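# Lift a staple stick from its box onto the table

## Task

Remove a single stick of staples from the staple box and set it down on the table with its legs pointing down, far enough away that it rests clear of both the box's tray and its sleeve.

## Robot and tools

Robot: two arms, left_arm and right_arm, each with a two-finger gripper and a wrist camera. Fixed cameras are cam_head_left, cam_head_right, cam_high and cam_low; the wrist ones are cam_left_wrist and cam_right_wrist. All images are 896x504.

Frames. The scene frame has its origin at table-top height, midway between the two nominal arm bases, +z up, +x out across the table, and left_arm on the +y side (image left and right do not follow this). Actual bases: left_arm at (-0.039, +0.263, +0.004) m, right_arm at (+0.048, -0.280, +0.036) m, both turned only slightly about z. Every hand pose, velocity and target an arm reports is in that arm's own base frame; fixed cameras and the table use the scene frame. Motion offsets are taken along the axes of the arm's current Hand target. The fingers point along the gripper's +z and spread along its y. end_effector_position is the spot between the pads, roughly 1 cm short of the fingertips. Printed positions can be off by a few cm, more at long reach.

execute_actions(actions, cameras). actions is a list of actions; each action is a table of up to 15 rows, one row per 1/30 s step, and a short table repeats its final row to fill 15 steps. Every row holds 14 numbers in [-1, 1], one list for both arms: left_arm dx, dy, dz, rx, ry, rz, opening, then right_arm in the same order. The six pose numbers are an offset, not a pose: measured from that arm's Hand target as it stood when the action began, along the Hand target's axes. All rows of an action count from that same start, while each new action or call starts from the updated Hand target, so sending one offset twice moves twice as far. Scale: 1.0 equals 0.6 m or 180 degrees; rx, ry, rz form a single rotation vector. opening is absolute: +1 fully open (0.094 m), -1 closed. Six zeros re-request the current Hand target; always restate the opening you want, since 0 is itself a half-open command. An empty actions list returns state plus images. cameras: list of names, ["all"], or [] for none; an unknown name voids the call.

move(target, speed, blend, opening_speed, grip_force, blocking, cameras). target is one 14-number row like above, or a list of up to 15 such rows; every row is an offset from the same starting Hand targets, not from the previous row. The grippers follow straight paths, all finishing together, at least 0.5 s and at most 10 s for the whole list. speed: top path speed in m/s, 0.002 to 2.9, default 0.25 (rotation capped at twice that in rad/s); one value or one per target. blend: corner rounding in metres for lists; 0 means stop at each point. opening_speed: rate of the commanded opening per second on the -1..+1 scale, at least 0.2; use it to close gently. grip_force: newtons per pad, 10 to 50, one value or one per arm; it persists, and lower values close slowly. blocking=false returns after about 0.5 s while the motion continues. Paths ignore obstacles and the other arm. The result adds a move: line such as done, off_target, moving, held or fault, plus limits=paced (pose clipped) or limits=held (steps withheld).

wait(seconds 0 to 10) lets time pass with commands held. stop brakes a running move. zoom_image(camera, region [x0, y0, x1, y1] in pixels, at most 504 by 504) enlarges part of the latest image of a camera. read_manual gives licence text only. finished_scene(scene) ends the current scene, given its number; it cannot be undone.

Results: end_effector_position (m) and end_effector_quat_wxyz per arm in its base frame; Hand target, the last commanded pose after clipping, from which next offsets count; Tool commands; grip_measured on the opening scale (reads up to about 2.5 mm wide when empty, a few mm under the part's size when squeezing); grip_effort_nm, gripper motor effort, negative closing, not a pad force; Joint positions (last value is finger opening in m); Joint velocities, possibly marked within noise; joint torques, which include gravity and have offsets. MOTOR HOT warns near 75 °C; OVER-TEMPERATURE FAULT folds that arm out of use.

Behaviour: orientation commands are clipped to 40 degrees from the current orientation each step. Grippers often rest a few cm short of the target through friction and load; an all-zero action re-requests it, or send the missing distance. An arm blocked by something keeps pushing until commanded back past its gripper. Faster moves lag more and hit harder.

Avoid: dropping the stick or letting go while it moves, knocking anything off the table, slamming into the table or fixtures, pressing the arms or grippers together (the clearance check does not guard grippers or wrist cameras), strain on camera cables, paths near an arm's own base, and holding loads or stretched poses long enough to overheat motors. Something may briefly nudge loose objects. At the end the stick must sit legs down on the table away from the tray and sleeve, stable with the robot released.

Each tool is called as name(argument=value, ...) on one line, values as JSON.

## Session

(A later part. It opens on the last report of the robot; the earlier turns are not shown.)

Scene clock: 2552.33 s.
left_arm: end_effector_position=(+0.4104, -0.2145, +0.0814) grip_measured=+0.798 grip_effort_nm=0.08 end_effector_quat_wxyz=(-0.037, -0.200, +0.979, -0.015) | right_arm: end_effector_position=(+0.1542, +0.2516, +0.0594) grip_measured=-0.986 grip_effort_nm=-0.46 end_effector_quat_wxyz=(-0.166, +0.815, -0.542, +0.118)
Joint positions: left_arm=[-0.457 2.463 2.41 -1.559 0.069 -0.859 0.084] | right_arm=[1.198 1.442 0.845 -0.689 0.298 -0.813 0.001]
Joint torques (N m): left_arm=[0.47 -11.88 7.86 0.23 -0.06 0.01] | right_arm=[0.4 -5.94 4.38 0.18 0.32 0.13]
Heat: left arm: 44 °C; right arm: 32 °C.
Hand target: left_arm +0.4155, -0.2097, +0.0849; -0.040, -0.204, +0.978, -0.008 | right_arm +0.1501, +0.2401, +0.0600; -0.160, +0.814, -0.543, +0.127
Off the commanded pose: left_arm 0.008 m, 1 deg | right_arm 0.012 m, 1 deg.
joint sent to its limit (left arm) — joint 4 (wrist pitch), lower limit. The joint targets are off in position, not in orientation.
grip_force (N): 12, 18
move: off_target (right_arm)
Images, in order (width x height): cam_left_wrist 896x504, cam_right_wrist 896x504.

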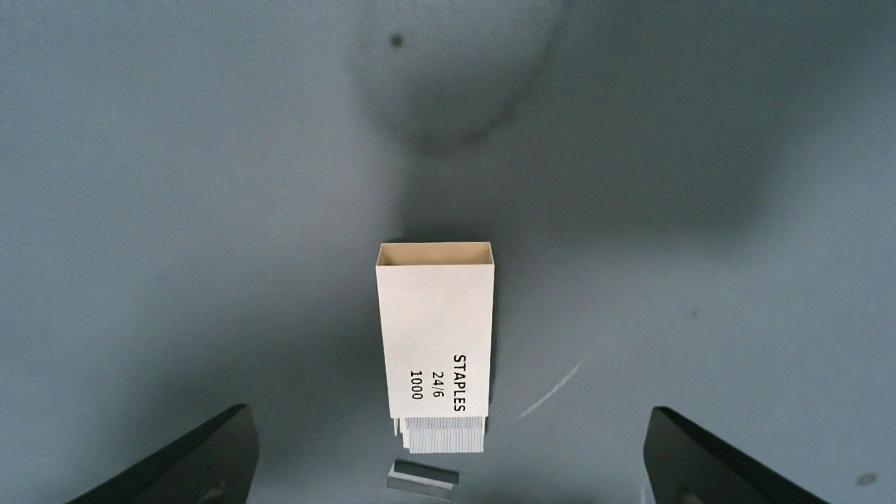

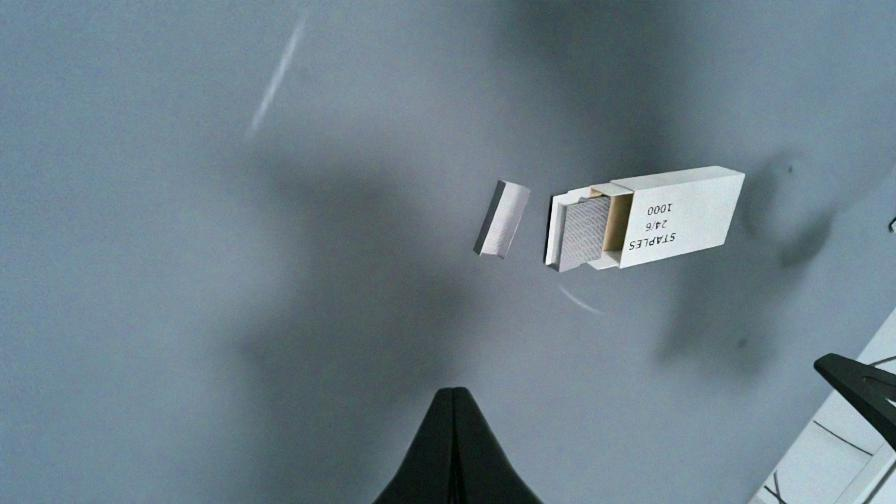

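move(target=[[0.1502,0.1901,-0.0546,0,0,0,0.8,0.1544,0.0942,-0.0537,0,0,0,-1],[0.0345,0.5395,-0.0639,0,0,0,0.8,0.1544,0.0942,-0.0537,0,0,0,-1]], speed=0.12, blend=[0.03,0], cameras=["cam_right_wrist", "cam_high", "cam_head_left"])

Scene clock: 2606.90 s.
left_arm: end_effector_position=(+0.2608, +0.0794, +0.1162) grip_measured=+0.798 grip_effort_nm=0.08 end_effector_quat_wxyz=(-0.069, -0.216, +0.974, -0.010) | right_arm: end_effector_position=(+0.1312, +0.1416, +0.0773) grip_measured=-0.986 grip_effort_nm=-0.46 end_effector_quat_wxyz=(-0.176, +0.813, -0.540, +0.129)
Joint positions: left_arm=[0.298 1.707 1.404 -1.407 0.009 -0.138 0.084] | right_arm=[1.089 0.895 0.584 -0.925 0.29 -0.93 0.001]
Joint torques (N m): left_arm=[-0.13 -9.02 5.57 0.46 -0.02 0.14] | right_arm=[-0.39 -1.42 4.72 0.24 -0.01 0.01]
Heat: left arm: 45 °C; right arm: 31 °C.
Hand target: left_arm +0.2700, +0.0800, +0.1248; -0.040, -0.204, +0.978, -0.008 | right_arm +0.1251, +0.1302, +0.0701; -0.160, +0.814, -0.543, +0.127
Off the commanded pose: left_arm 0.013 m, 4 deg | right_arm 0.015 m, 2 deg.
grip_force (N): 12, 18
move: off_target (left_arm, right_arm)
Images, in order (width x height): cam_head_left 896x504, cam_high 896x504, cam_right_wrist 896x504.

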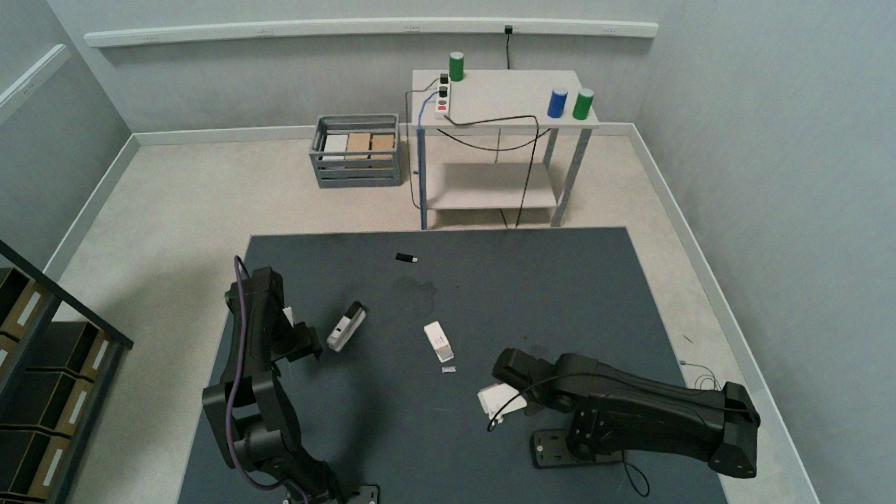

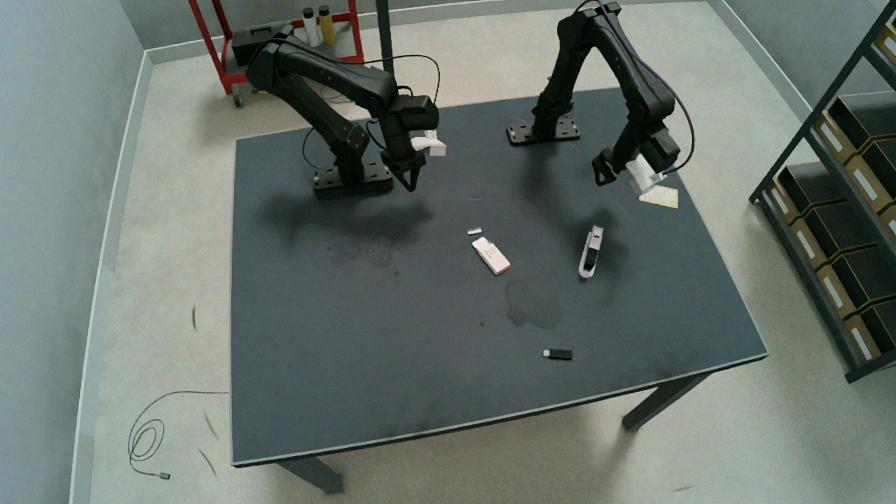

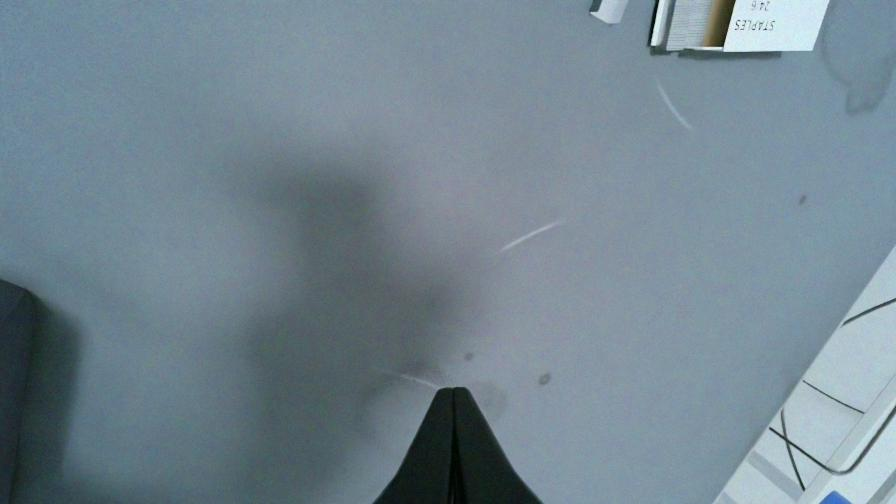

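move(target=[0,0,0,0,0,0,0.8,-0.1708,-0.2569,0.1694,-0.1108,0.0942,0.4936,0.25], speed=0.2, cameras=["cam_right_wrist", "cam_high"])

Scene clock: 2664.60 s.
left_arm: end_effector_position=(+0.2608, +0.0794, +0.1162) grip_measured=+0.798 grip_effort_nm=0.08 end_effector_quat_wxyz=(-0.069, -0.216, +0.974, -0.010) | right_arm: end_effector_position=(+0.2468, +0.2879, +0.0338) grip_measured=+0.247 grip_effort_nm=0.12 end_effector_quat_wxyz=(-0.002, -0.204, +0.979, -0.002)
Joint positions: left_arm=[0.298 1.707 1.404 -1.407 0.009 -0.138 0.084] | right_arm=[0.86 2.036 1.514 -1.054 0.002 0.449 0.059]
Joint torques (N m): left_arm=[-0.12 -9.02 5.6 0.46 -0.02 0.13] | right_arm=[-0.43 -6.34 9.17 -0.14 -0.13 0.11]
Heat: left arm: 41 °C; right arm: 33 °C.
Hand target: left_arm +0.2700, +0.0800, +0.1248; -0.040, -0.204, +0.978, -0.008 | right_arm +0.2552, +0.2927, +0.0349; +0.000, -0.194, +0.981, +0.000
Off the commanded pose: left_arm 0.013 m, 4 deg | right_arm 0.010 m, 1 deg.
grip_force (N): 12, 18
move: off_target (left_arm)
Images, in order (width x height): cam_high 896x504, cam_right_wrist 896x504.

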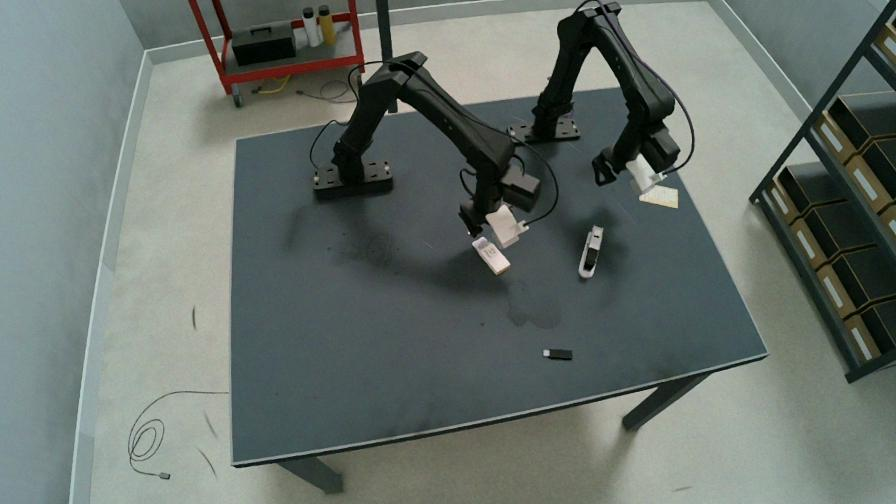

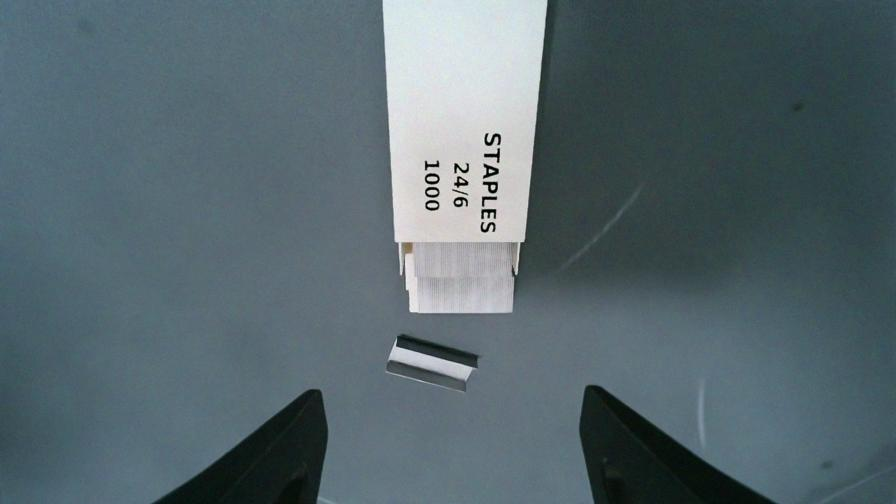

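zoom_image(camera="cam_right_wrist", region=[360, 220, 560, 420])

Scaled by 2.520 from the camera's 896x504 image, which has a finer 1280x720 frame.

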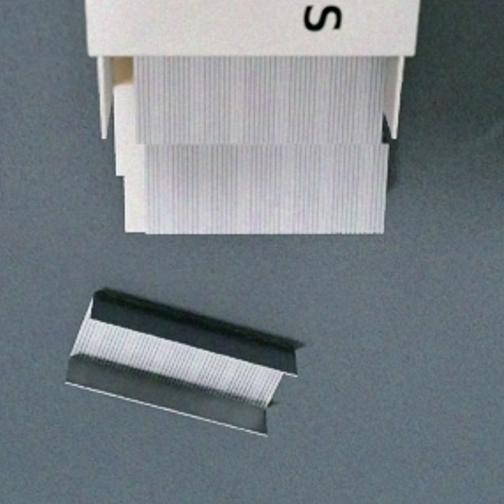

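move(target=[0,0,0,0,0,0,0.8,0.0266,-0.0117,0.0898,0,0,0,0.25], speed=0.07, cameras=["cam_right_wrist"])

Scene clock: 2722.87 s.
left_arm: end_effector_position=(+0.2608, +0.0794, +0.1162) grip_measured=+0.798 grip_effort_nm=0.08 end_effector_quat_wxyz=(-0.069, -0.216, +0.974, -0.010) | right_arm: end_effector_position=(+0.2429, +0.2833, -0.0065) grip_measured=+0.247 grip_effort_nm=0.12 end_effector_quat_wxyz=(+0.006, -0.203, +0.979, +0.003)
Joint positions: left_arm=[0.298 1.707 1.404 -1.407 0.009 -0.138 0.084] | right_arm=[0.86 2.053 1.368 -0.873 0.002 0.452 0.059]
Joint torques (N m): left_arm=[-0.1 -9.03 5.57 0.46 -0.01 0.14] | right_arm=[-0.18 -6.46 4.21 0.24 -0.12 0.11]
Heat: left arm: 40 °C; right arm: 34 °C.
Hand target: left_arm +0.2700, +0.0800, +0.1248; -0.040, -0.204, +0.978, -0.008 | right_arm +0.2431, +0.2802, -0.0190; +0.000, -0.194, +0.981, +0.000
Off the commanded pose: left_arm 0.013 m, 4 deg | right_arm 0.013 m, 1 deg.
grip_force (N): 12, 18
move: off_target (left_arm, right_arm)
Images, in order (width x height): cam_right_wrist 896x504.

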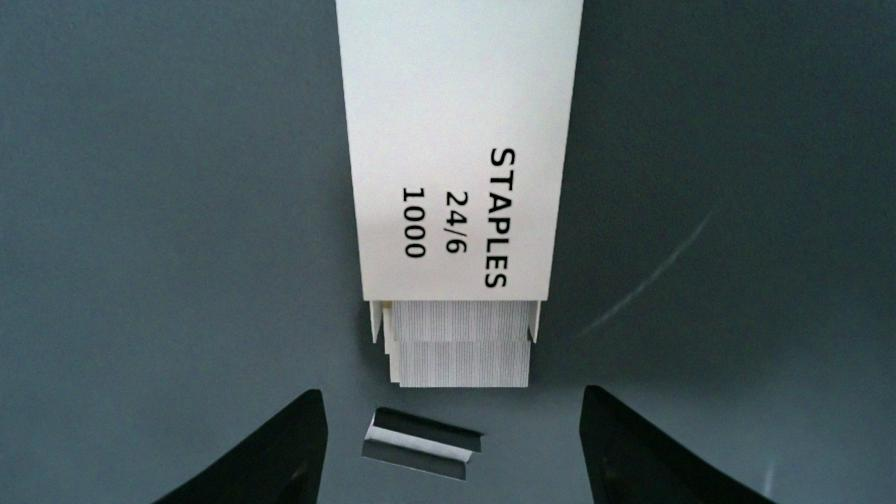

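move(target=[0,0,0,0,0,0,0.8,-0.0012,-0.0120,0.0250,0,0,0,0.25], speed=0.05, cameras=["cam_right_wrist"])

Scene clock: 2756.57 s.
left_arm: end_effector_position=(+0.2608, +0.0794, +0.1162) grip_measured=+0.798 grip_effort_nm=0.08 end_effector_quat_wxyz=(-0.069, -0.216, +0.974, -0.010) | right_arm: end_effector_position=(+0.2465, +0.2783, -0.0207) grip_measured=+0.247 grip_effort_nm=0.12 end_effector_quat_wxyz=(+0.007, -0.194, +0.981, +0.005)
Joint positions: left_arm=[0.298 1.707 1.404 -1.407 0.009 -0.138 0.084] | right_arm=[0.844 2.07 1.331 -0.816 0.001 0.452 0.059]
Joint torques (N m): left_arm=[-0.12 -9.03 5.57 0.46 -0.02 0.14] | right_arm=[-0.4 -6.38 4.03 0.24 -0.12 0]
Heat: left arm: 40 °C; right arm: 32 °C.
Hand target: left_arm +0.2700, +0.0800, +0.1248; -0.040, -0.204, +0.978, -0.008 | right_arm +0.2465, +0.2738, -0.0340; +0.000, -0.194, +0.981, +0.000
Off the commanded pose: left_arm 0.013 m, 4 deg | right_arm 0.014 m, 1 deg.
grip_force (N): 12, 18
move: off_target (left_arm, right_arm)
Images, in order (width x height): cam_right_wrist 896x504.

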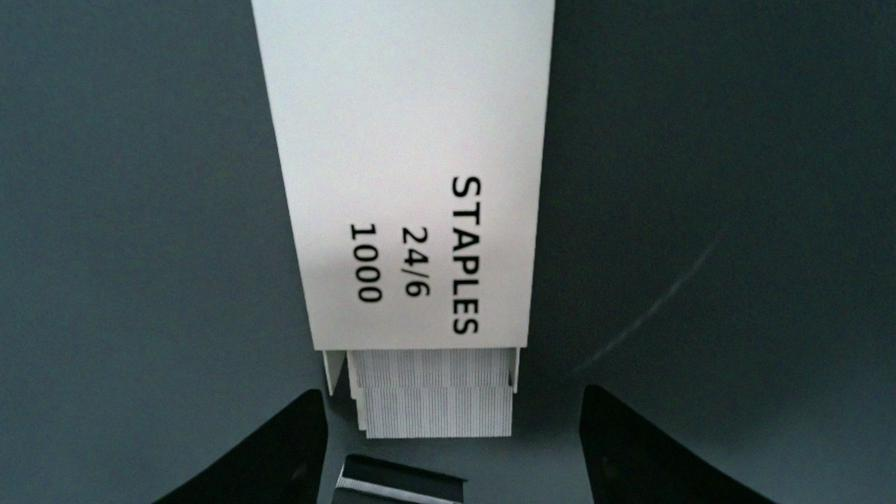

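move(target=[0,0,0,0,0,0,0.8,0.0083,0.0126,0.005,0,0,0,0.25], speed=0.05, cameras=["cam_right_wrist"])

Scene clock: 2796.17 s.
left_arm: end_effector_position=(+0.2608, +0.0794, +0.1162) grip_measured=+0.798 grip_effort_nm=0.08 end_effector_quat_wxyz=(-0.069, -0.216, +0.974, -0.010) | right_arm: end_effector_position=(+0.2449, +0.2792, -0.0227) grip_measured=+0.247 grip_effort_nm=0.12 end_effector_quat_wxyz=(+0.008, -0.194, +0.981, +0.006)
Joint positions: left_arm=[0.298 1.707 1.404 -1.407 0.009 -0.138 0.084] | right_arm=[0.848 2.07 1.322 -0.804 0.001 0.458 0.059]
Joint torques (N m): left_arm=[-0.13 -9.03 5.57 0.46 -0.02 0.14] | right_arm=[0.39 -6.23 3.92 0.24 -0.11 0.11]
Heat: left arm: 39 °C; right arm: 32 °C.
Hand target: left_arm +0.2700, +0.0800, +0.1248; -0.040, -0.204, +0.978, -0.008 | right_arm +0.2390, +0.2789, -0.0370; +0.000, -0.194, +0.981, +0.000
Off the commanded pose: left_arm 0.013 m, 4 deg | right_arm 0.015 m, 1 deg.
grip_force (N): 12, 18
move: off_target (left_arm, right_arm)
Images, in order (width x height): cam_right_wrist 896x504.

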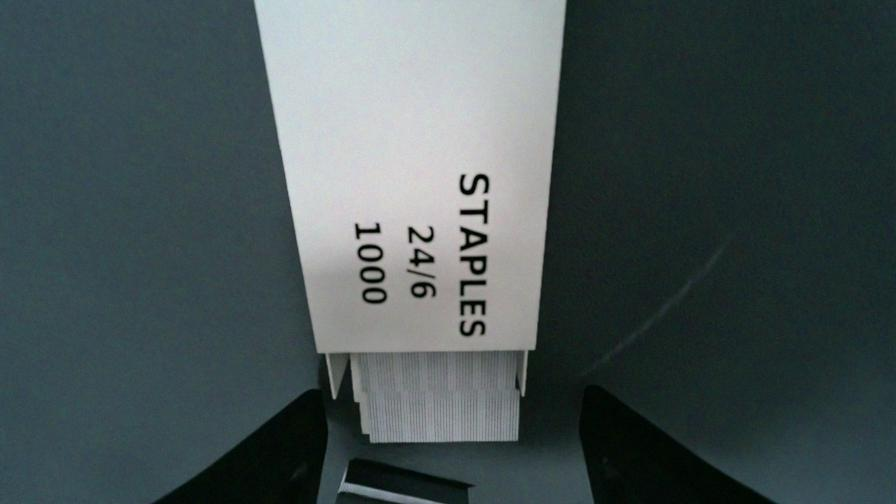

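move(target=[0,0,0,0,0,0,0.8,0.0028,0.0028,0.0055,0,0,0,0.25], speed=0.04, cameras=["cam_right_wrist"])

Scene clock: 2808.47 s.
left_arm: end_effector_position=(+0.2608, +0.0794, +0.1162) grip_measured=+0.798 grip_effort_nm=0.08 end_effector_quat_wxyz=(-0.069, -0.216, +0.974, -0.010) | right_arm: end_effector_position=(+0.2430, +0.2804, -0.0247) grip_measured=+0.247 grip_effort_nm=0.12 end_effector_quat_wxyz=(+0.009, -0.194, +0.981, +0.007)
Joint positions: left_arm=[0.298 1.707 1.404 -1.407 0.009 -0.138 0.084] | right_arm=[0.854 2.07 1.313 -0.792 0.001 0.464 0.059]
Joint torques (N m): left_arm=[-0.12 -9.03 5.57 0.46 -0.02 0.14] | right_arm=[0.42 -5.97 3.89 0.25 -0.12 0.11]
Heat: left arm: 39 °C; right arm: 32 °C.
Hand target: left_arm +0.2700, +0.0800, +0.1248; -0.040, -0.204, +0.978, -0.008 | right_arm +0.2368, +0.2798, -0.0403; +0.000, -0.194, +0.981, +0.000
Off the commanded pose: left_arm 0.013 m, 4 deg | right_arm 0.017 m, 1 deg.
grip_force (N): 12, 18
move: off_target (left_arm, right_arm)
Images, in order (width x height): cam_right_wrist 896x504.

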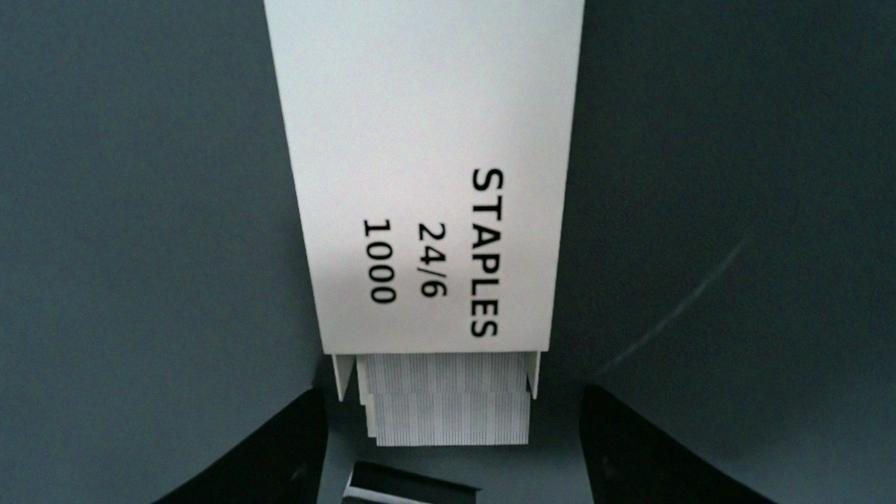

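move(target=[[0,0,0,0,0,0,0.8,0,0,0.0033,0,0,0,0.25],[0,0,0,0,0,0,0.8,0,0,0.0033,0,0,0,-0.45]], speed=0.04, opening_speed=0.3, grip_force=[12, 14], cameras=["cam_right_wrist"])

Scene clock: 2827.77 s.
left_arm: end_effector_position=(+0.2608, +0.0794, +0.1162) grip_measured=+0.798 grip_effort_nm=0.08 end_effector_quat_wxyz=(-0.069, -0.216, +0.974, -0.010) | right_arm: end_effector_position=(+0.2434, +0.2804, -0.0268) grip_measured=-0.286 grip_effort_nm=-0.37 end_effector_quat_wxyz=(+0.009, -0.194, +0.981, +0.006)
Joint positions: left_arm=[0.298 1.707 1.404 -1.407 0.009 -0.138 0.084] | right_arm=[0.854 2.076 1.313 -0.787 0.002 0.464 0.034]
Joint torques (N m): left_arm=[-0.12 -9.03 5.59 0.46 -0.01 0.14] | right_arm=[0.4 -6.06 3.73 0.27 -0.11 0.11]
Heat: left arm: 39 °C; right arm: 32 °C.
Hand target: left_arm +0.2700, +0.0800, +0.1248; -0.040, -0.204, +0.978, -0.008 | right_arm +0.2368, +0.2798, -0.0422; +0.000, -0.194, +0.981, +0.000
Off the commanded pose: left_arm 0.013 m, 4 deg | right_arm 0.017 m, 1 deg.
grip_force (N): 12, 14
move: off_target (left_arm, right_arm); target 2's new opening was sent with right_arm's hand 0.017 m and 1 deg from that target
Images, in order (width x height): cam_right_wrist 896x504.

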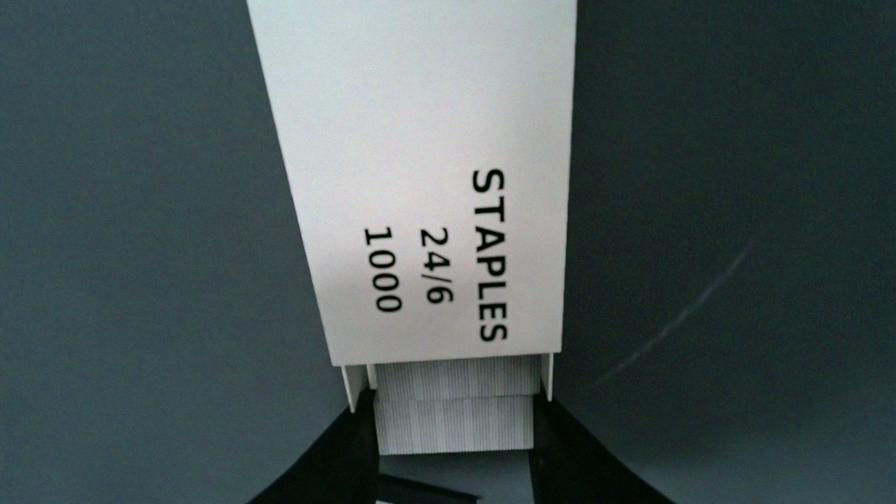

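move(target=[[0,0,0,0,0,0,0.8,0,0,0,0,0,0,0.1],[0,0,0,0,0,0,0.8,0.0092,0,0,0,0,0,0.1]], speed=0.04, opening_speed=0.5, cameras=["cam_right_wrist"])

Scene clock: 2862.37 s.
left_arm: end_effector_position=(+0.2608, +0.0794, +0.1162) grip_measured=+0.798 grip_effort_nm=0.08 end_effector_quat_wxyz=(-0.069, -0.216, +0.974, -0.010) | right_arm: end_effector_position=(+0.2403, +0.2856, -0.0274) grip_measured=+0.097 grip_effort_nm=0.12 end_effector_quat_wxyz=(+0.014, -0.201, +0.979, +0.006)
Joint positions: left_arm=[0.298 1.707 1.404 -1.407 0.009 -0.138 0.084] | right_arm=[0.873 2.076 1.31 -0.775 0.008 0.467 0.052]
Joint torques (N m): left_arm=[-0.12 -9.02 5.57 0.46 -0.02 0.14] | right_arm=[0.36 -7.06 2.36 0.25 -0.1 0.15]
Heat: left arm: 39 °C; right arm: 32 °C.
Hand target: left_arm +0.2700, +0.0800, +0.1248; -0.040, -0.204, +0.978, -0.008 | right_arm +0.2317, +0.2777, -0.0422; +0.000, -0.194, +0.981, +0.000
Off the commanded pose: left_arm 0.013 m, 4 deg | right_arm 0.019 m, 2 deg.
grip_force (N): 12, 14
move: off_target (left_arm, right_arm)
Images, in order (width x height): cam_right_wrist 896x504.

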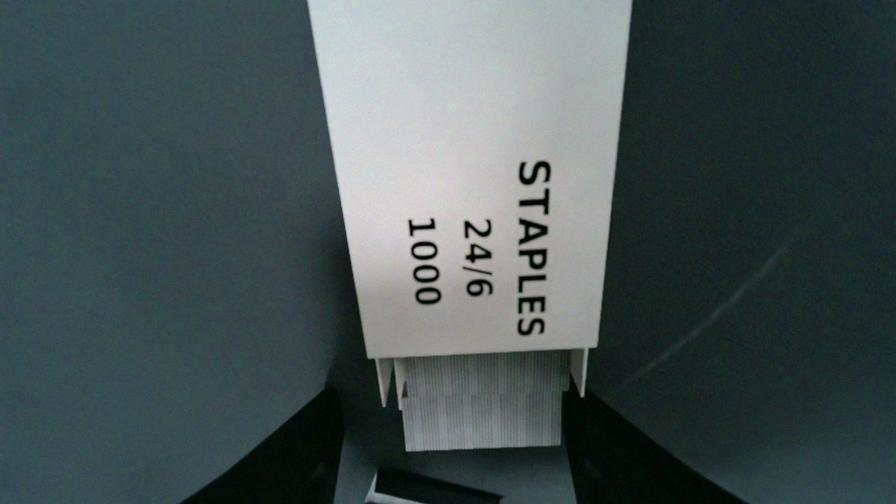

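move(target=[0,0,0,0,0,0,0.8,0.0010,-0.0165,0,0,0,-0.0183,0.1], speed=0.05, cameras=["cam_right_wrist"])

Scene clock: 2911.23 s.
left_arm: end_effector_position=(+0.2608, +0.0794, +0.1162) grip_measured=+0.798 grip_effort_nm=0.08 end_effector_quat_wxyz=(-0.069, -0.216, +0.974, -0.010) | right_arm: end_effector_position=(+0.2391, +0.2850, -0.0265) grip_measured=+0.097 grip_effort_nm=0.12 end_effector_quat_wxyz=(+0.016, -0.225, +0.974, +0.015)
Joint positions: left_arm=[0.298 1.707 1.404 -1.407 0.009 -0.138 0.084] | right_arm=[0.868 2.059 1.287 -0.755 -0.004 0.414 0.052]
Joint torques (N m): left_arm=[-0.13 -9.03 5.57 0.46 -0.02 0.14] | right_arm=[-1.17 -7.02 2.19 0.17 -0.06 -0.01]
Heat: left arm: 38 °C; right arm: 31 °C.
Hand target: left_arm +0.2700, +0.0800, +0.1248; -0.040, -0.204, +0.978, -0.008 | right_arm +0.2349, +0.2683, -0.0422; +0.000, -0.222, +0.975, +0.000
Off the commanded pose: left_arm 0.013 m, 4 deg | right_arm 0.023 m, 3 deg.
grip_force (N): 12, 14
move: off_target (left_arm, right_arm)
Images, in order (width x height): cam_right_wrist 896x504.

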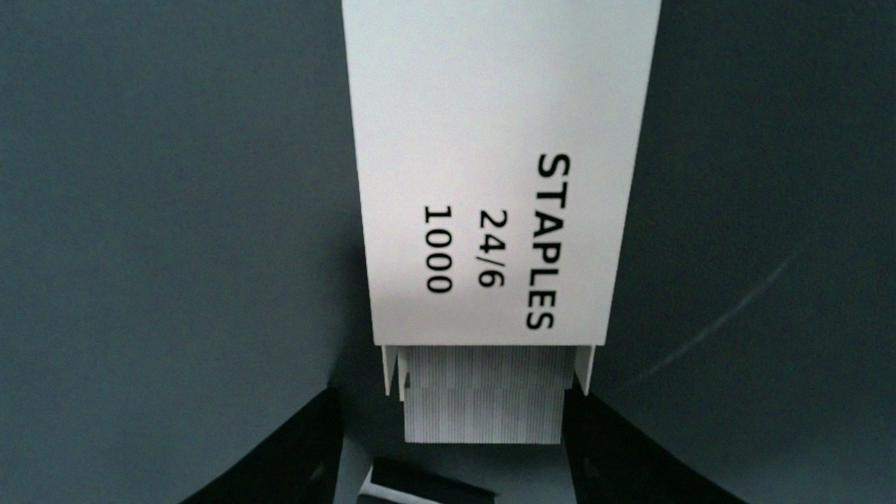

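move(target=[0,0,0,0,0,0,0.8,-0.0028,-0.0061,0,0,0,0,0.1], speed=0.05, cameras=["cam_right_wrist"])

Scene clock: 2922.30 s.
left_arm: end_effector_position=(+0.2608, +0.0794, +0.1162) grip_measured=+0.798 grip_effort_nm=0.08 end_effector_quat_wxyz=(-0.069, -0.216, +0.974, -0.010) | right_arm: end_effector_position=(+0.2391, +0.2849, -0.0265) grip_measured=+0.097 grip_effort_nm=0.12 end_effector_quat_wxyz=(+0.013, -0.226, +0.974, +0.020)
Joint positions: left_arm=[0.298 1.707 1.404 -1.407 0.009 -0.138 0.084] | right_arm=[0.862 2.059 1.287 -0.755 -0.016 0.406 0.052]
Joint torques (N m): left_arm=[-0.1 -9.03 5.59 0.46 -0.02 0.13] | right_arm=[-1.52 -6.93 2.21 0.17 0.06 -0.06]
Heat: left arm: 38 °C; right arm: 31 °C.
Hand target: left_arm +0.2700, +0.0800, +0.1248; -0.040, -0.204, +0.978, -0.008 | right_arm +0.2380, +0.2657, -0.0422; +0.000, -0.222, +0.975, +0.000
Off the commanded pose: left_arm 0.013 m, 4 deg | right_arm 0.025 m, 3 deg.
grip_force (N): 12, 14
move: off_target (left_arm, right_arm)
Images, in order (width x height): cam_right_wrist 896x504.

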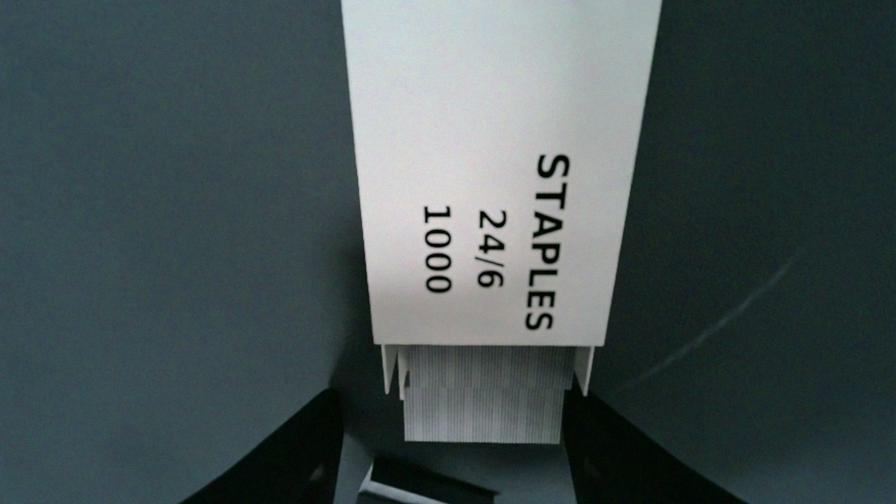

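move(target=[0,0,0,0,0,0,0.8,0.0021,0.0045,-0.0083,0,0,0,0.1], speed=0.05, cameras=["cam_right_wrist"])

Scene clock: 2946.87 s.
left_arm: end_effector_position=(+0.2608, +0.0794, +0.1162) grip_measured=+0.798 grip_effort_nm=0.08 end_effector_quat_wxyz=(-0.069, -0.216, +0.974, -0.010) | right_arm: end_effector_position=(+0.2391, +0.2849, -0.0265) grip_measured=+0.097 grip_effort_nm=0.12 end_effector_quat_wxyz=(+0.013, -0.226, +0.974, +0.020)
Joint positions: left_arm=[0.298 1.707 1.404 -1.407 0.009 -0.138 0.084] | right_arm=[0.862 2.059 1.287 -0.755 -0.016 0.406 0.052]
Joint torques (N m): left_arm=[-0.12 -9.02 5.57 0.46 -0.02 0.14] | right_arm=[-0.81 -7.51 2.73 0.01 0.07 0.02]
Heat: left arm: 38 °C; right arm: 30 °C.
Hand target: left_arm +0.2700, +0.0800, +0.1248; -0.040, -0.204, +0.978, -0.008 | right_arm +0.2357, +0.2676, -0.0373; +0.000, -0.222, +0.975, +0.000
Off the commanded pose: left_arm 0.013 m, 4 deg | right_arm 0.021 m, 3 deg.
grip_force (N): 12, 14
move: off_target (left_arm, right_arm)
Images, in order (width x height): cam_right_wrist 896x504.

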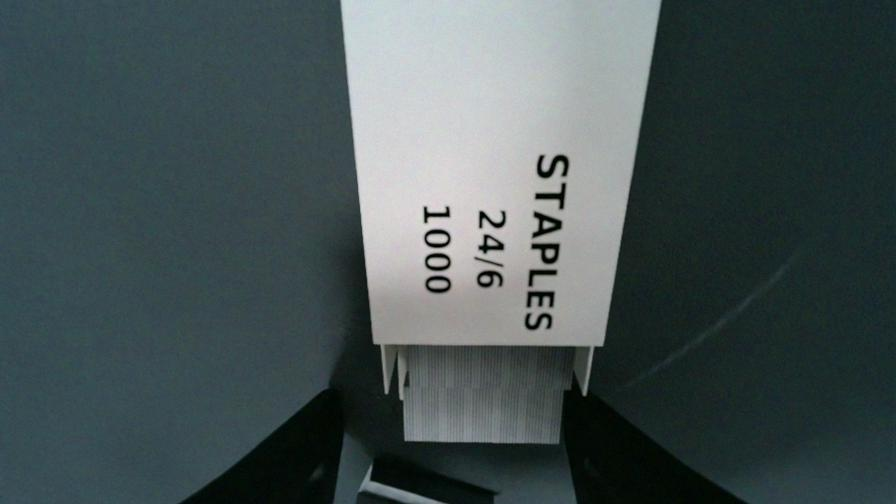

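move(target=[0,0,0,0,0,0,0.8,0,0,-0.0225,0,0,0,0.1], speed=0.05, cameras=["cam_right_wrist"])

Scene clock: 2971.93 s.
left_arm: end_effector_position=(+0.2608, +0.0794, +0.1162) grip_measured=+0.798 grip_effort_nm=0.08 end_effector_quat_wxyz=(-0.069, -0.216, +0.974, -0.010) | right_arm: end_effector_position=(+0.2366, +0.2773, -0.0262) grip_measured=+0.097 grip_effort_nm=0.12 end_effector_quat_wxyz=(+0.003, -0.229, +0.973, +0.008)
Joint positions: left_arm=[0.298 1.707 1.404 -1.407 0.009 -0.138 0.084] | right_arm=[0.857 2.058 1.287 -0.786 -0.009 0.395 0.052]
Joint torques (N m): left_arm=[-0.12 -9.02 5.57 0.46 -0.02 0.14] | right_arm=[-0.53 -9.16 4.12 -0.16 0.08 0.03]
Heat: left arm: 38 °C; right arm: 30 °C.
Hand target: left_arm +0.2700, +0.0800, +0.1248; -0.040, -0.204, +0.978, -0.008 | right_arm +0.2357, +0.2676, -0.0238; +0.000, -0.222, +0.975, +0.000
Off the commanded pose: left_arm 0.013 m, 4 deg | right_arm 0.010 m, 1 deg.
grip_force (N): 12, 14
move: off_target (left_arm)
Images, in order (width x height): cam_right_wrist 896x504.

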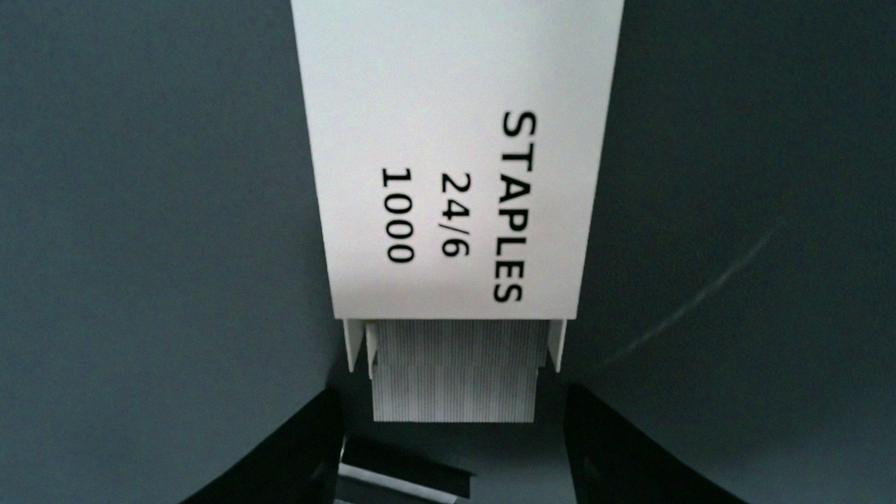

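move(target=[[0,0,0,0,0,0,0.8,-0.0207,0.0111,-0.0597,0,0,0,0.1],[0,0,0,0,0,0,0.8,-0.0160,0.0082,0.0142,0,0,0,0.1]], speed=0.06, cameras=["cam_right_wrist"])

Scene clock: 3024.57 s.
left_arm: end_effector_position=(+0.2608, +0.0794, +0.1162) grip_measured=+0.798 grip_effort_nm=0.08 end_effector_quat_wxyz=(-0.069, -0.216, +0.974, -0.010) | right_arm: end_effector_position=(+0.2394, +0.2826, -0.0192) grip_measured=+0.097 grip_effort_nm=0.12 end_effector_quat_wxyz=(+0.001, -0.229, +0.973, +0.011)
Joint positions: left_arm=[0.298 1.707 1.404 -1.407 0.009 -0.138 0.084] | right_arm=[0.857 2.064 1.328 -0.821 -0.016 0.395 0.052]
Joint torques (N m): left_arm=[-0.1 -9.05 5.59 0.46 -0.02 0.14] | right_arm=[-0.32 -6.27 3.99 0.3 0.08 0.05]
Heat: left arm: 37 °C; right arm: 32 °C.
Hand target: left_arm +0.2700, +0.0800, +0.1248; -0.040, -0.204, +0.978, -0.008 | right_arm +0.2422, +0.2762, -0.0323; +0.000, -0.222, +0.975, +0.000
Off the commanded pose: left_arm 0.013 m, 4 deg | right_arm 0.015 m, 2 deg.
grip_force (N): 12, 14
move: off_target (left_arm, right_arm)
Images, in order (width x height): cam_right_wrist 896x504.

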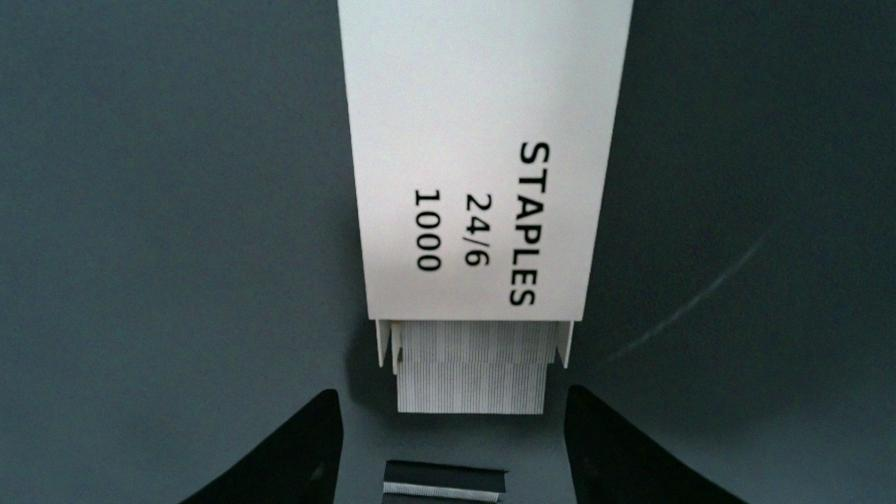

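move(target=[0,0,0,0,0,0,0.8,0.0007,-0.0026,0.005,0,0,0,0.1], speed=0.05, cameras=["cam_right_wrist"])

Scene clock: 3049.77 s.
left_arm: end_effector_position=(+0.2608, +0.0794, +0.1162) grip_measured=+0.798 grip_effort_nm=0.08 end_effector_quat_wxyz=(-0.069, -0.216, +0.974, -0.010) | right_arm: end_effector_position=(+0.2396, +0.2819, -0.0212) grip_measured=+0.097 grip_effort_nm=0.12 end_effector_quat_wxyz=(+0.002, -0.228, +0.974, +0.012)
Joint positions: left_arm=[0.298 1.707 1.404 -1.407 0.009 -0.138 0.084] | right_arm=[0.856 2.064 1.319 -0.809 -0.016 0.395 0.052]
Joint torques (N m): left_arm=[-0.1 -9.03 5.59 0.46 -0.02 0.14] | right_arm=[-0.49 -6.13 3.95 0.23 0.08 0.01]
Heat: left arm: 37 °C; right arm: 32 °C.
Hand target: left_arm +0.2700, +0.0800, +0.1248; -0.040, -0.204, +0.978, -0.008 | right_arm +0.2425, +0.2746, -0.0353; +0.000, -0.222, +0.975, +0.000
Off the commanded pose: left_arm 0.013 m, 4 deg | right_arm 0.016 m, 2 deg.
grip_force (N): 12, 14
move: off_target (left_arm, right_arm)
Images, in order (width x height): cam_right_wrist 896x504.

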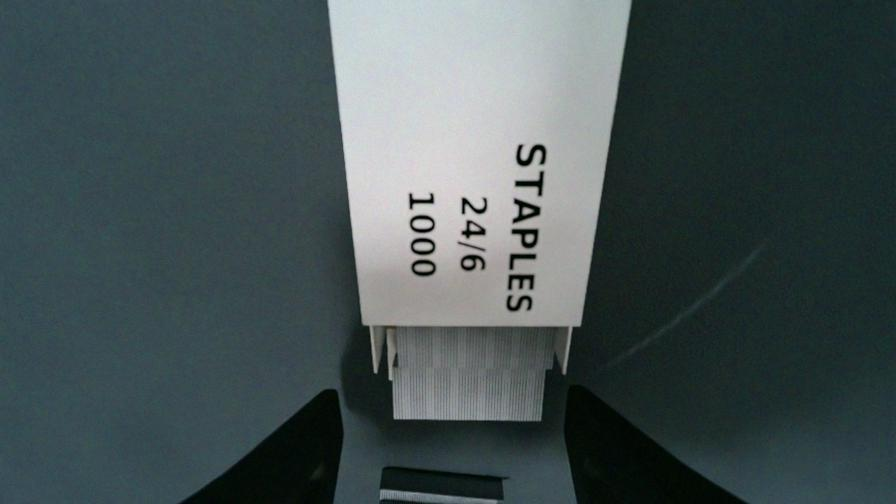

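move(target=[0,0,0,0,0,0,0.8,-0.0009,-0.0025,0.0040,0,0,0,0.1], speed=0.05, cameras=["cam_right_wrist"])

Scene clock: 3056.43 s.
left_arm: end_effector_position=(+0.2608, +0.0794, +0.1162) grip_measured=+0.798 grip_effort_nm=0.08 end_effector_quat_wxyz=(-0.069, -0.216, +0.974, -0.010) | right_arm: end_effector_position=(+0.2421, +0.2823, -0.0212) grip_measured=+0.097 grip_effort_nm=0.12 end_effector_quat_wxyz=(+0.005, -0.226, +0.974, +0.014)
Joint positions: left_arm=[0.298 1.707 1.404 -1.407 0.009 -0.138 0.084] | right_arm=[0.851 2.064 1.319 -0.801 -0.016 0.395 0.052]
Joint torques (N m): left_arm=[-0.12 -9.03 5.6 0.46 -0.02 0.14] | right_arm=[-0.44 -5.87 3.63 0.26 0.08 -0.01]
Heat: left arm: 37 °C; right arm: 32 °C.
Hand target: left_arm +0.2700, +0.0800, +0.1248; -0.040, -0.204, +0.978, -0.008 | right_arm +0.2436, +0.2735, -0.0377; +0.000, -0.222, +0.975, +0.000
Off the commanded pose: left_arm 0.013 m, 4 deg | right_arm 0.019 m, 2 deg.
grip_force (N): 12, 14
move: off_target (left_arm, right_arm)
Images, in order (width x height): cam_right_wrist 896x504.

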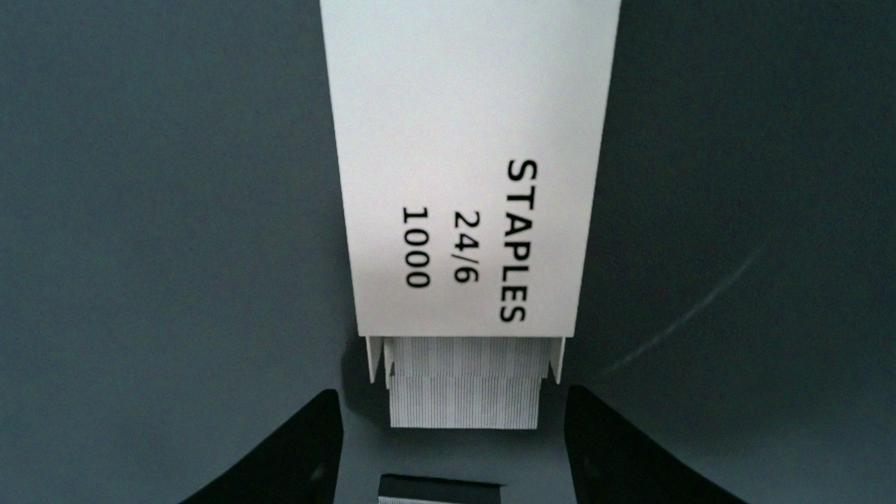

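move(target=[0,0,0,0,0,0,0.8,0.0026,-0.0022,0.0033,0,0,0,0.1], speed=0.05, cameras=["cam_right_wrist"])

Scene clock: 3070.03 s.
left_arm: end_effector_position=(+0.2608, +0.0794, +0.1162) grip_measured=+0.798 grip_effort_nm=0.08 end_effector_quat_wxyz=(-0.069, -0.216, +0.974, -0.010) | right_arm: end_effector_position=(+0.2397, +0.2796, -0.0249) grip_measured=+0.097 grip_effort_nm=0.12 end_effector_quat_wxyz=(+0.003, -0.226, +0.974, +0.012)
Joint positions: left_arm=[0.298 1.707 1.404 -1.407 0.009 -0.138 0.084] | right_arm=[0.851 2.064 1.302 -0.79 -0.016 0.395 0.052]
Joint torques (N m): left_arm=[-0.1 -9.02 5.59 0.46 -0.02 0.14] | right_arm=[-0.61 -5.98 3.86 0.25 0.08 0]
Heat: left arm: 37 °C; right arm: 31 °C.
Hand target: left_arm +0.2700, +0.0800, +0.1248; -0.040, -0.204, +0.978, -0.008 | right_arm +0.2428, +0.2716, -0.0397; +0.000, -0.222, +0.975, +0.000
Off the commanded pose: left_arm 0.013 m, 4 deg | right_arm 0.017 m, 2 deg.
grip_force (N): 12, 14
move: off_target (left_arm, right_arm)
Images, in order (width x height): cam_right_wrist 896x504.

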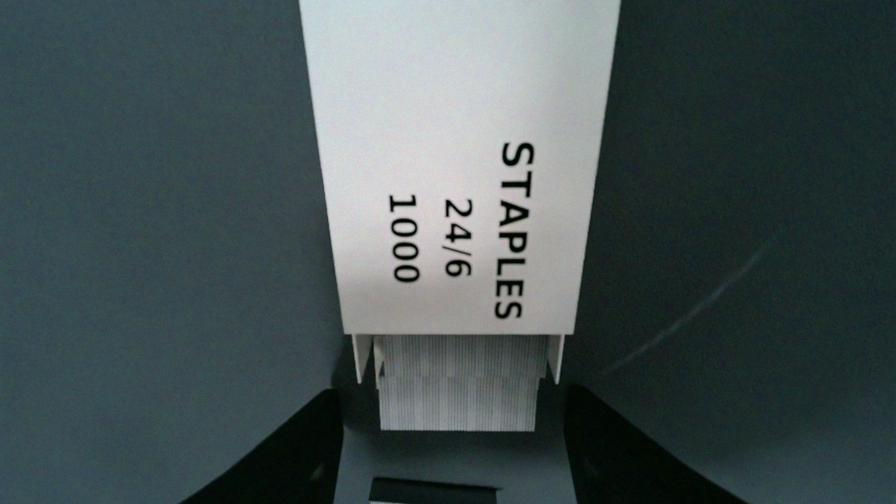

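zoom_image(camera="cam_right_wrist", region=[330, 310, 590, 504])

Scaled by 1.938 from the camera's 896x504 image, which has a finer 1280x720 frame.

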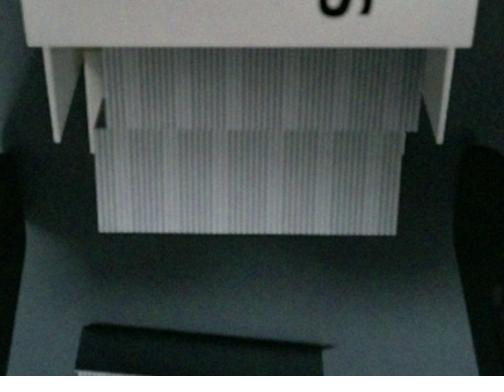

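move(target=[0,0,0,0,0,0,0.8,0,0,0,0,0,0,-0.45], speed=0.05, opening_speed=0.3, cameras=["cam_right_wrist"])

Scene clock: 3090.97 s.
left_arm: end_effector_position=(+0.2608, +0.0794, +0.1162) grip_measured=+0.798 grip_effort_nm=0.08 end_effector_quat_wxyz=(-0.069, -0.216, +0.974, -0.010) | right_arm: end_effector_position=(+0.2397, +0.2796, -0.0249) grip_measured=-0.311 grip_effort_nm=-0.38 end_effector_quat_wxyz=(+0.003, -0.226, +0.974, +0.012)
Joint positions: left_arm=[0.298 1.707 1.404 -1.407 0.009 -0.138 0.084] | right_arm=[0.851 2.064 1.302 -0.79 -0.016 0.395 0.032]
Joint torques (N m): left_arm=[-0.12 -9.03 5.6 0.46 -0.02 0.14] | right_arm=[-0.64 -5.97 3.88 0.25 0.08 -0.01]
Heat: left arm: 37 °C; right arm: 31 °C.
Hand target: left_arm +0.2700, +0.0800, +0.1248; -0.040, -0.204, +0.978, -0.008 | right_arm +0.2428, +0.2716, -0.0397; +0.000, -0.222, +0.975, +0.000
Off the commanded pose: left_arm 0.013 m, 4 deg | right_arm 0.017 m, 2 deg.
grip_force (N): 12, 14
move: off_target (left_arm, right_arm)
Images, in order (width x height): cam_right_wrist 896x504.

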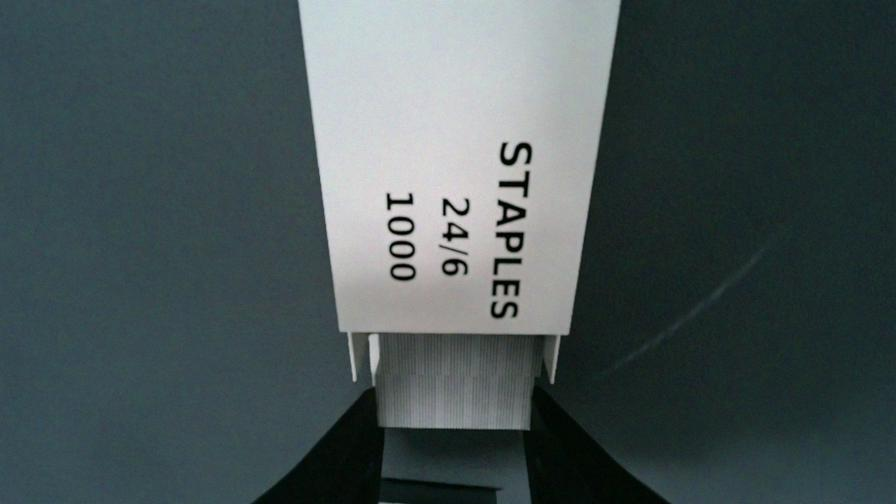

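move(target=[0,0,0,0,0,0,0.8,-0.0092,0.0041,-0.03,0,0,0,-0.45], speed=0.03, cameras=["cam_right_wrist"])

Scene clock: 3112.43 s.
left_arm: end_effector_position=(+0.2608, +0.0794, +0.1162) grip_measured=+0.798 grip_effort_nm=0.08 end_effector_quat_wxyz=(-0.069, -0.216, +0.974, -0.010) | right_arm: end_effector_position=(+0.2344, +0.2735, -0.0249) grip_measured=-0.312 grip_effort_nm=-0.39 end_effector_quat_wxyz=(-0.010, -0.226, +0.974, +0.003)
Joint positions: left_arm=[0.298 1.707 1.404 -1.407 0.009 -0.138 0.084] | right_arm=[0.851 2.064 1.302 -0.822 -0.016 0.395 0.032]
Joint torques (N m): left_arm=[-0.12 -9.03 5.59 0.46 -0.02 0.14] | right_arm=[-0.61 -6.78 8.21 -0.16 0.08 0]
Heat: left arm: 37 °C; right arm: 31 °C.
Hand target: left_arm +0.2700, +0.0800, +0.1248; -0.040, -0.204, +0.978, -0.008 | right_arm +0.2467, +0.2762, -0.0217; +0.000, -0.222, +0.975, +0.000
Off the commanded pose: left_arm 0.013 m, 4 deg | right_arm 0.013 m, 1 deg.
grip_force (N): 12, 14
move: off_target (left_arm, right_arm)
Images, in order (width x height): cam_right_wrist 896x504.

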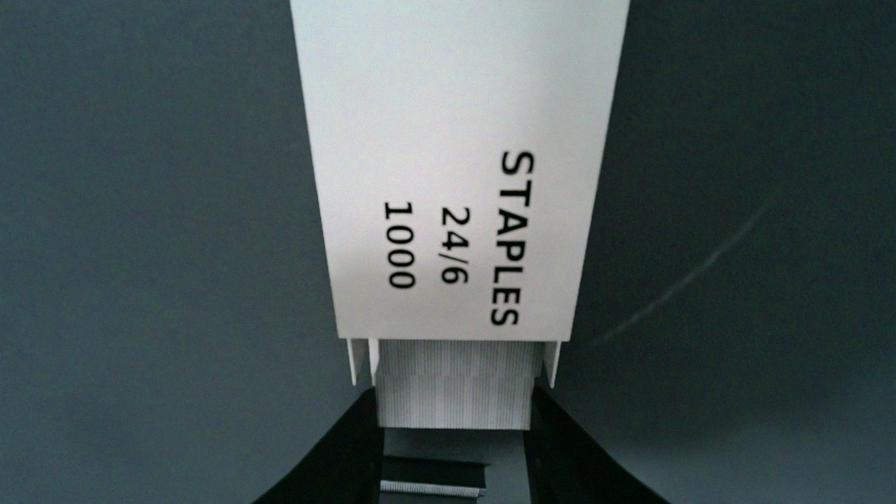

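move(target=[0,0,0,0,0,0,0.8,0,0,0,0,0,0,0.0], speed=0.03, opening_speed=0.4, cameras=["cam_right_wrist"])

Scene clock: 3131.97 s.
left_arm: end_effector_position=(+0.2608, +0.0794, +0.1162) grip_measured=+0.798 grip_effort_nm=0.08 end_effector_quat_wxyz=(-0.069, -0.216, +0.974, -0.010) | right_arm: end_effector_position=(+0.2342, +0.2732, -0.0249) grip_measured=-0.003 grip_effort_nm=0.12 end_effector_quat_wxyz=(-0.011, -0.226, +0.974, +0.002)
Joint positions: left_arm=[0.298 1.707 1.404 -1.407 0.009 -0.138 0.084] | right_arm=[0.851 2.064 1.302 -0.824 -0.016 0.395 0.047]
Joint torques (N m): left_arm=[-0.12 -9.03 5.59 0.46 -0.02 0.14] | right_arm=[-0.62 -6.71 8.27 -0.15 0.08 0]
Heat: left arm: 37 °C; right arm: 34 °C.
Hand target: left_arm +0.2700, +0.0800, +0.1248; -0.040, -0.204, +0.978, -0.008 | right_arm +0.2467, +0.2762, -0.0217; +0.000, -0.222, +0.975, +0.000
Off the commanded pose: left_arm 0.013 m, 4 deg | right_arm 0.013 m, 1 deg.
grip_force (N): 12, 14
move: off_target (left_arm, right_arm)
Images, in order (width x height): cam_right_wrist 896x504.

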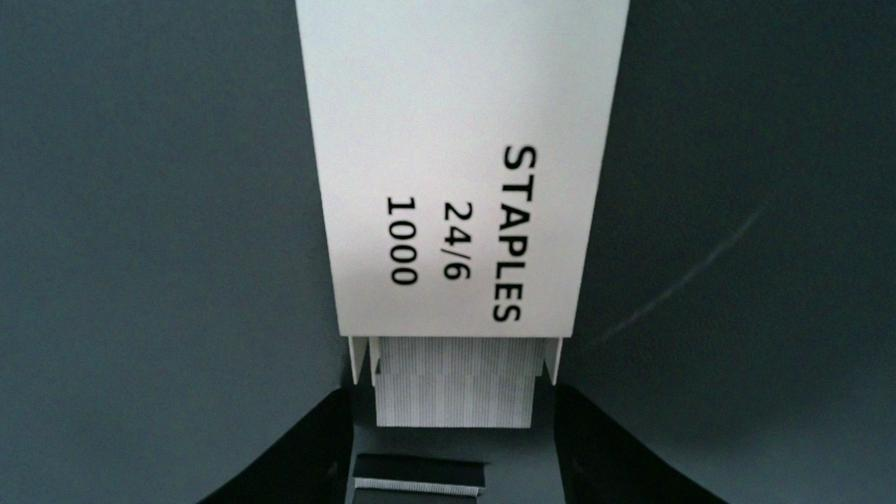

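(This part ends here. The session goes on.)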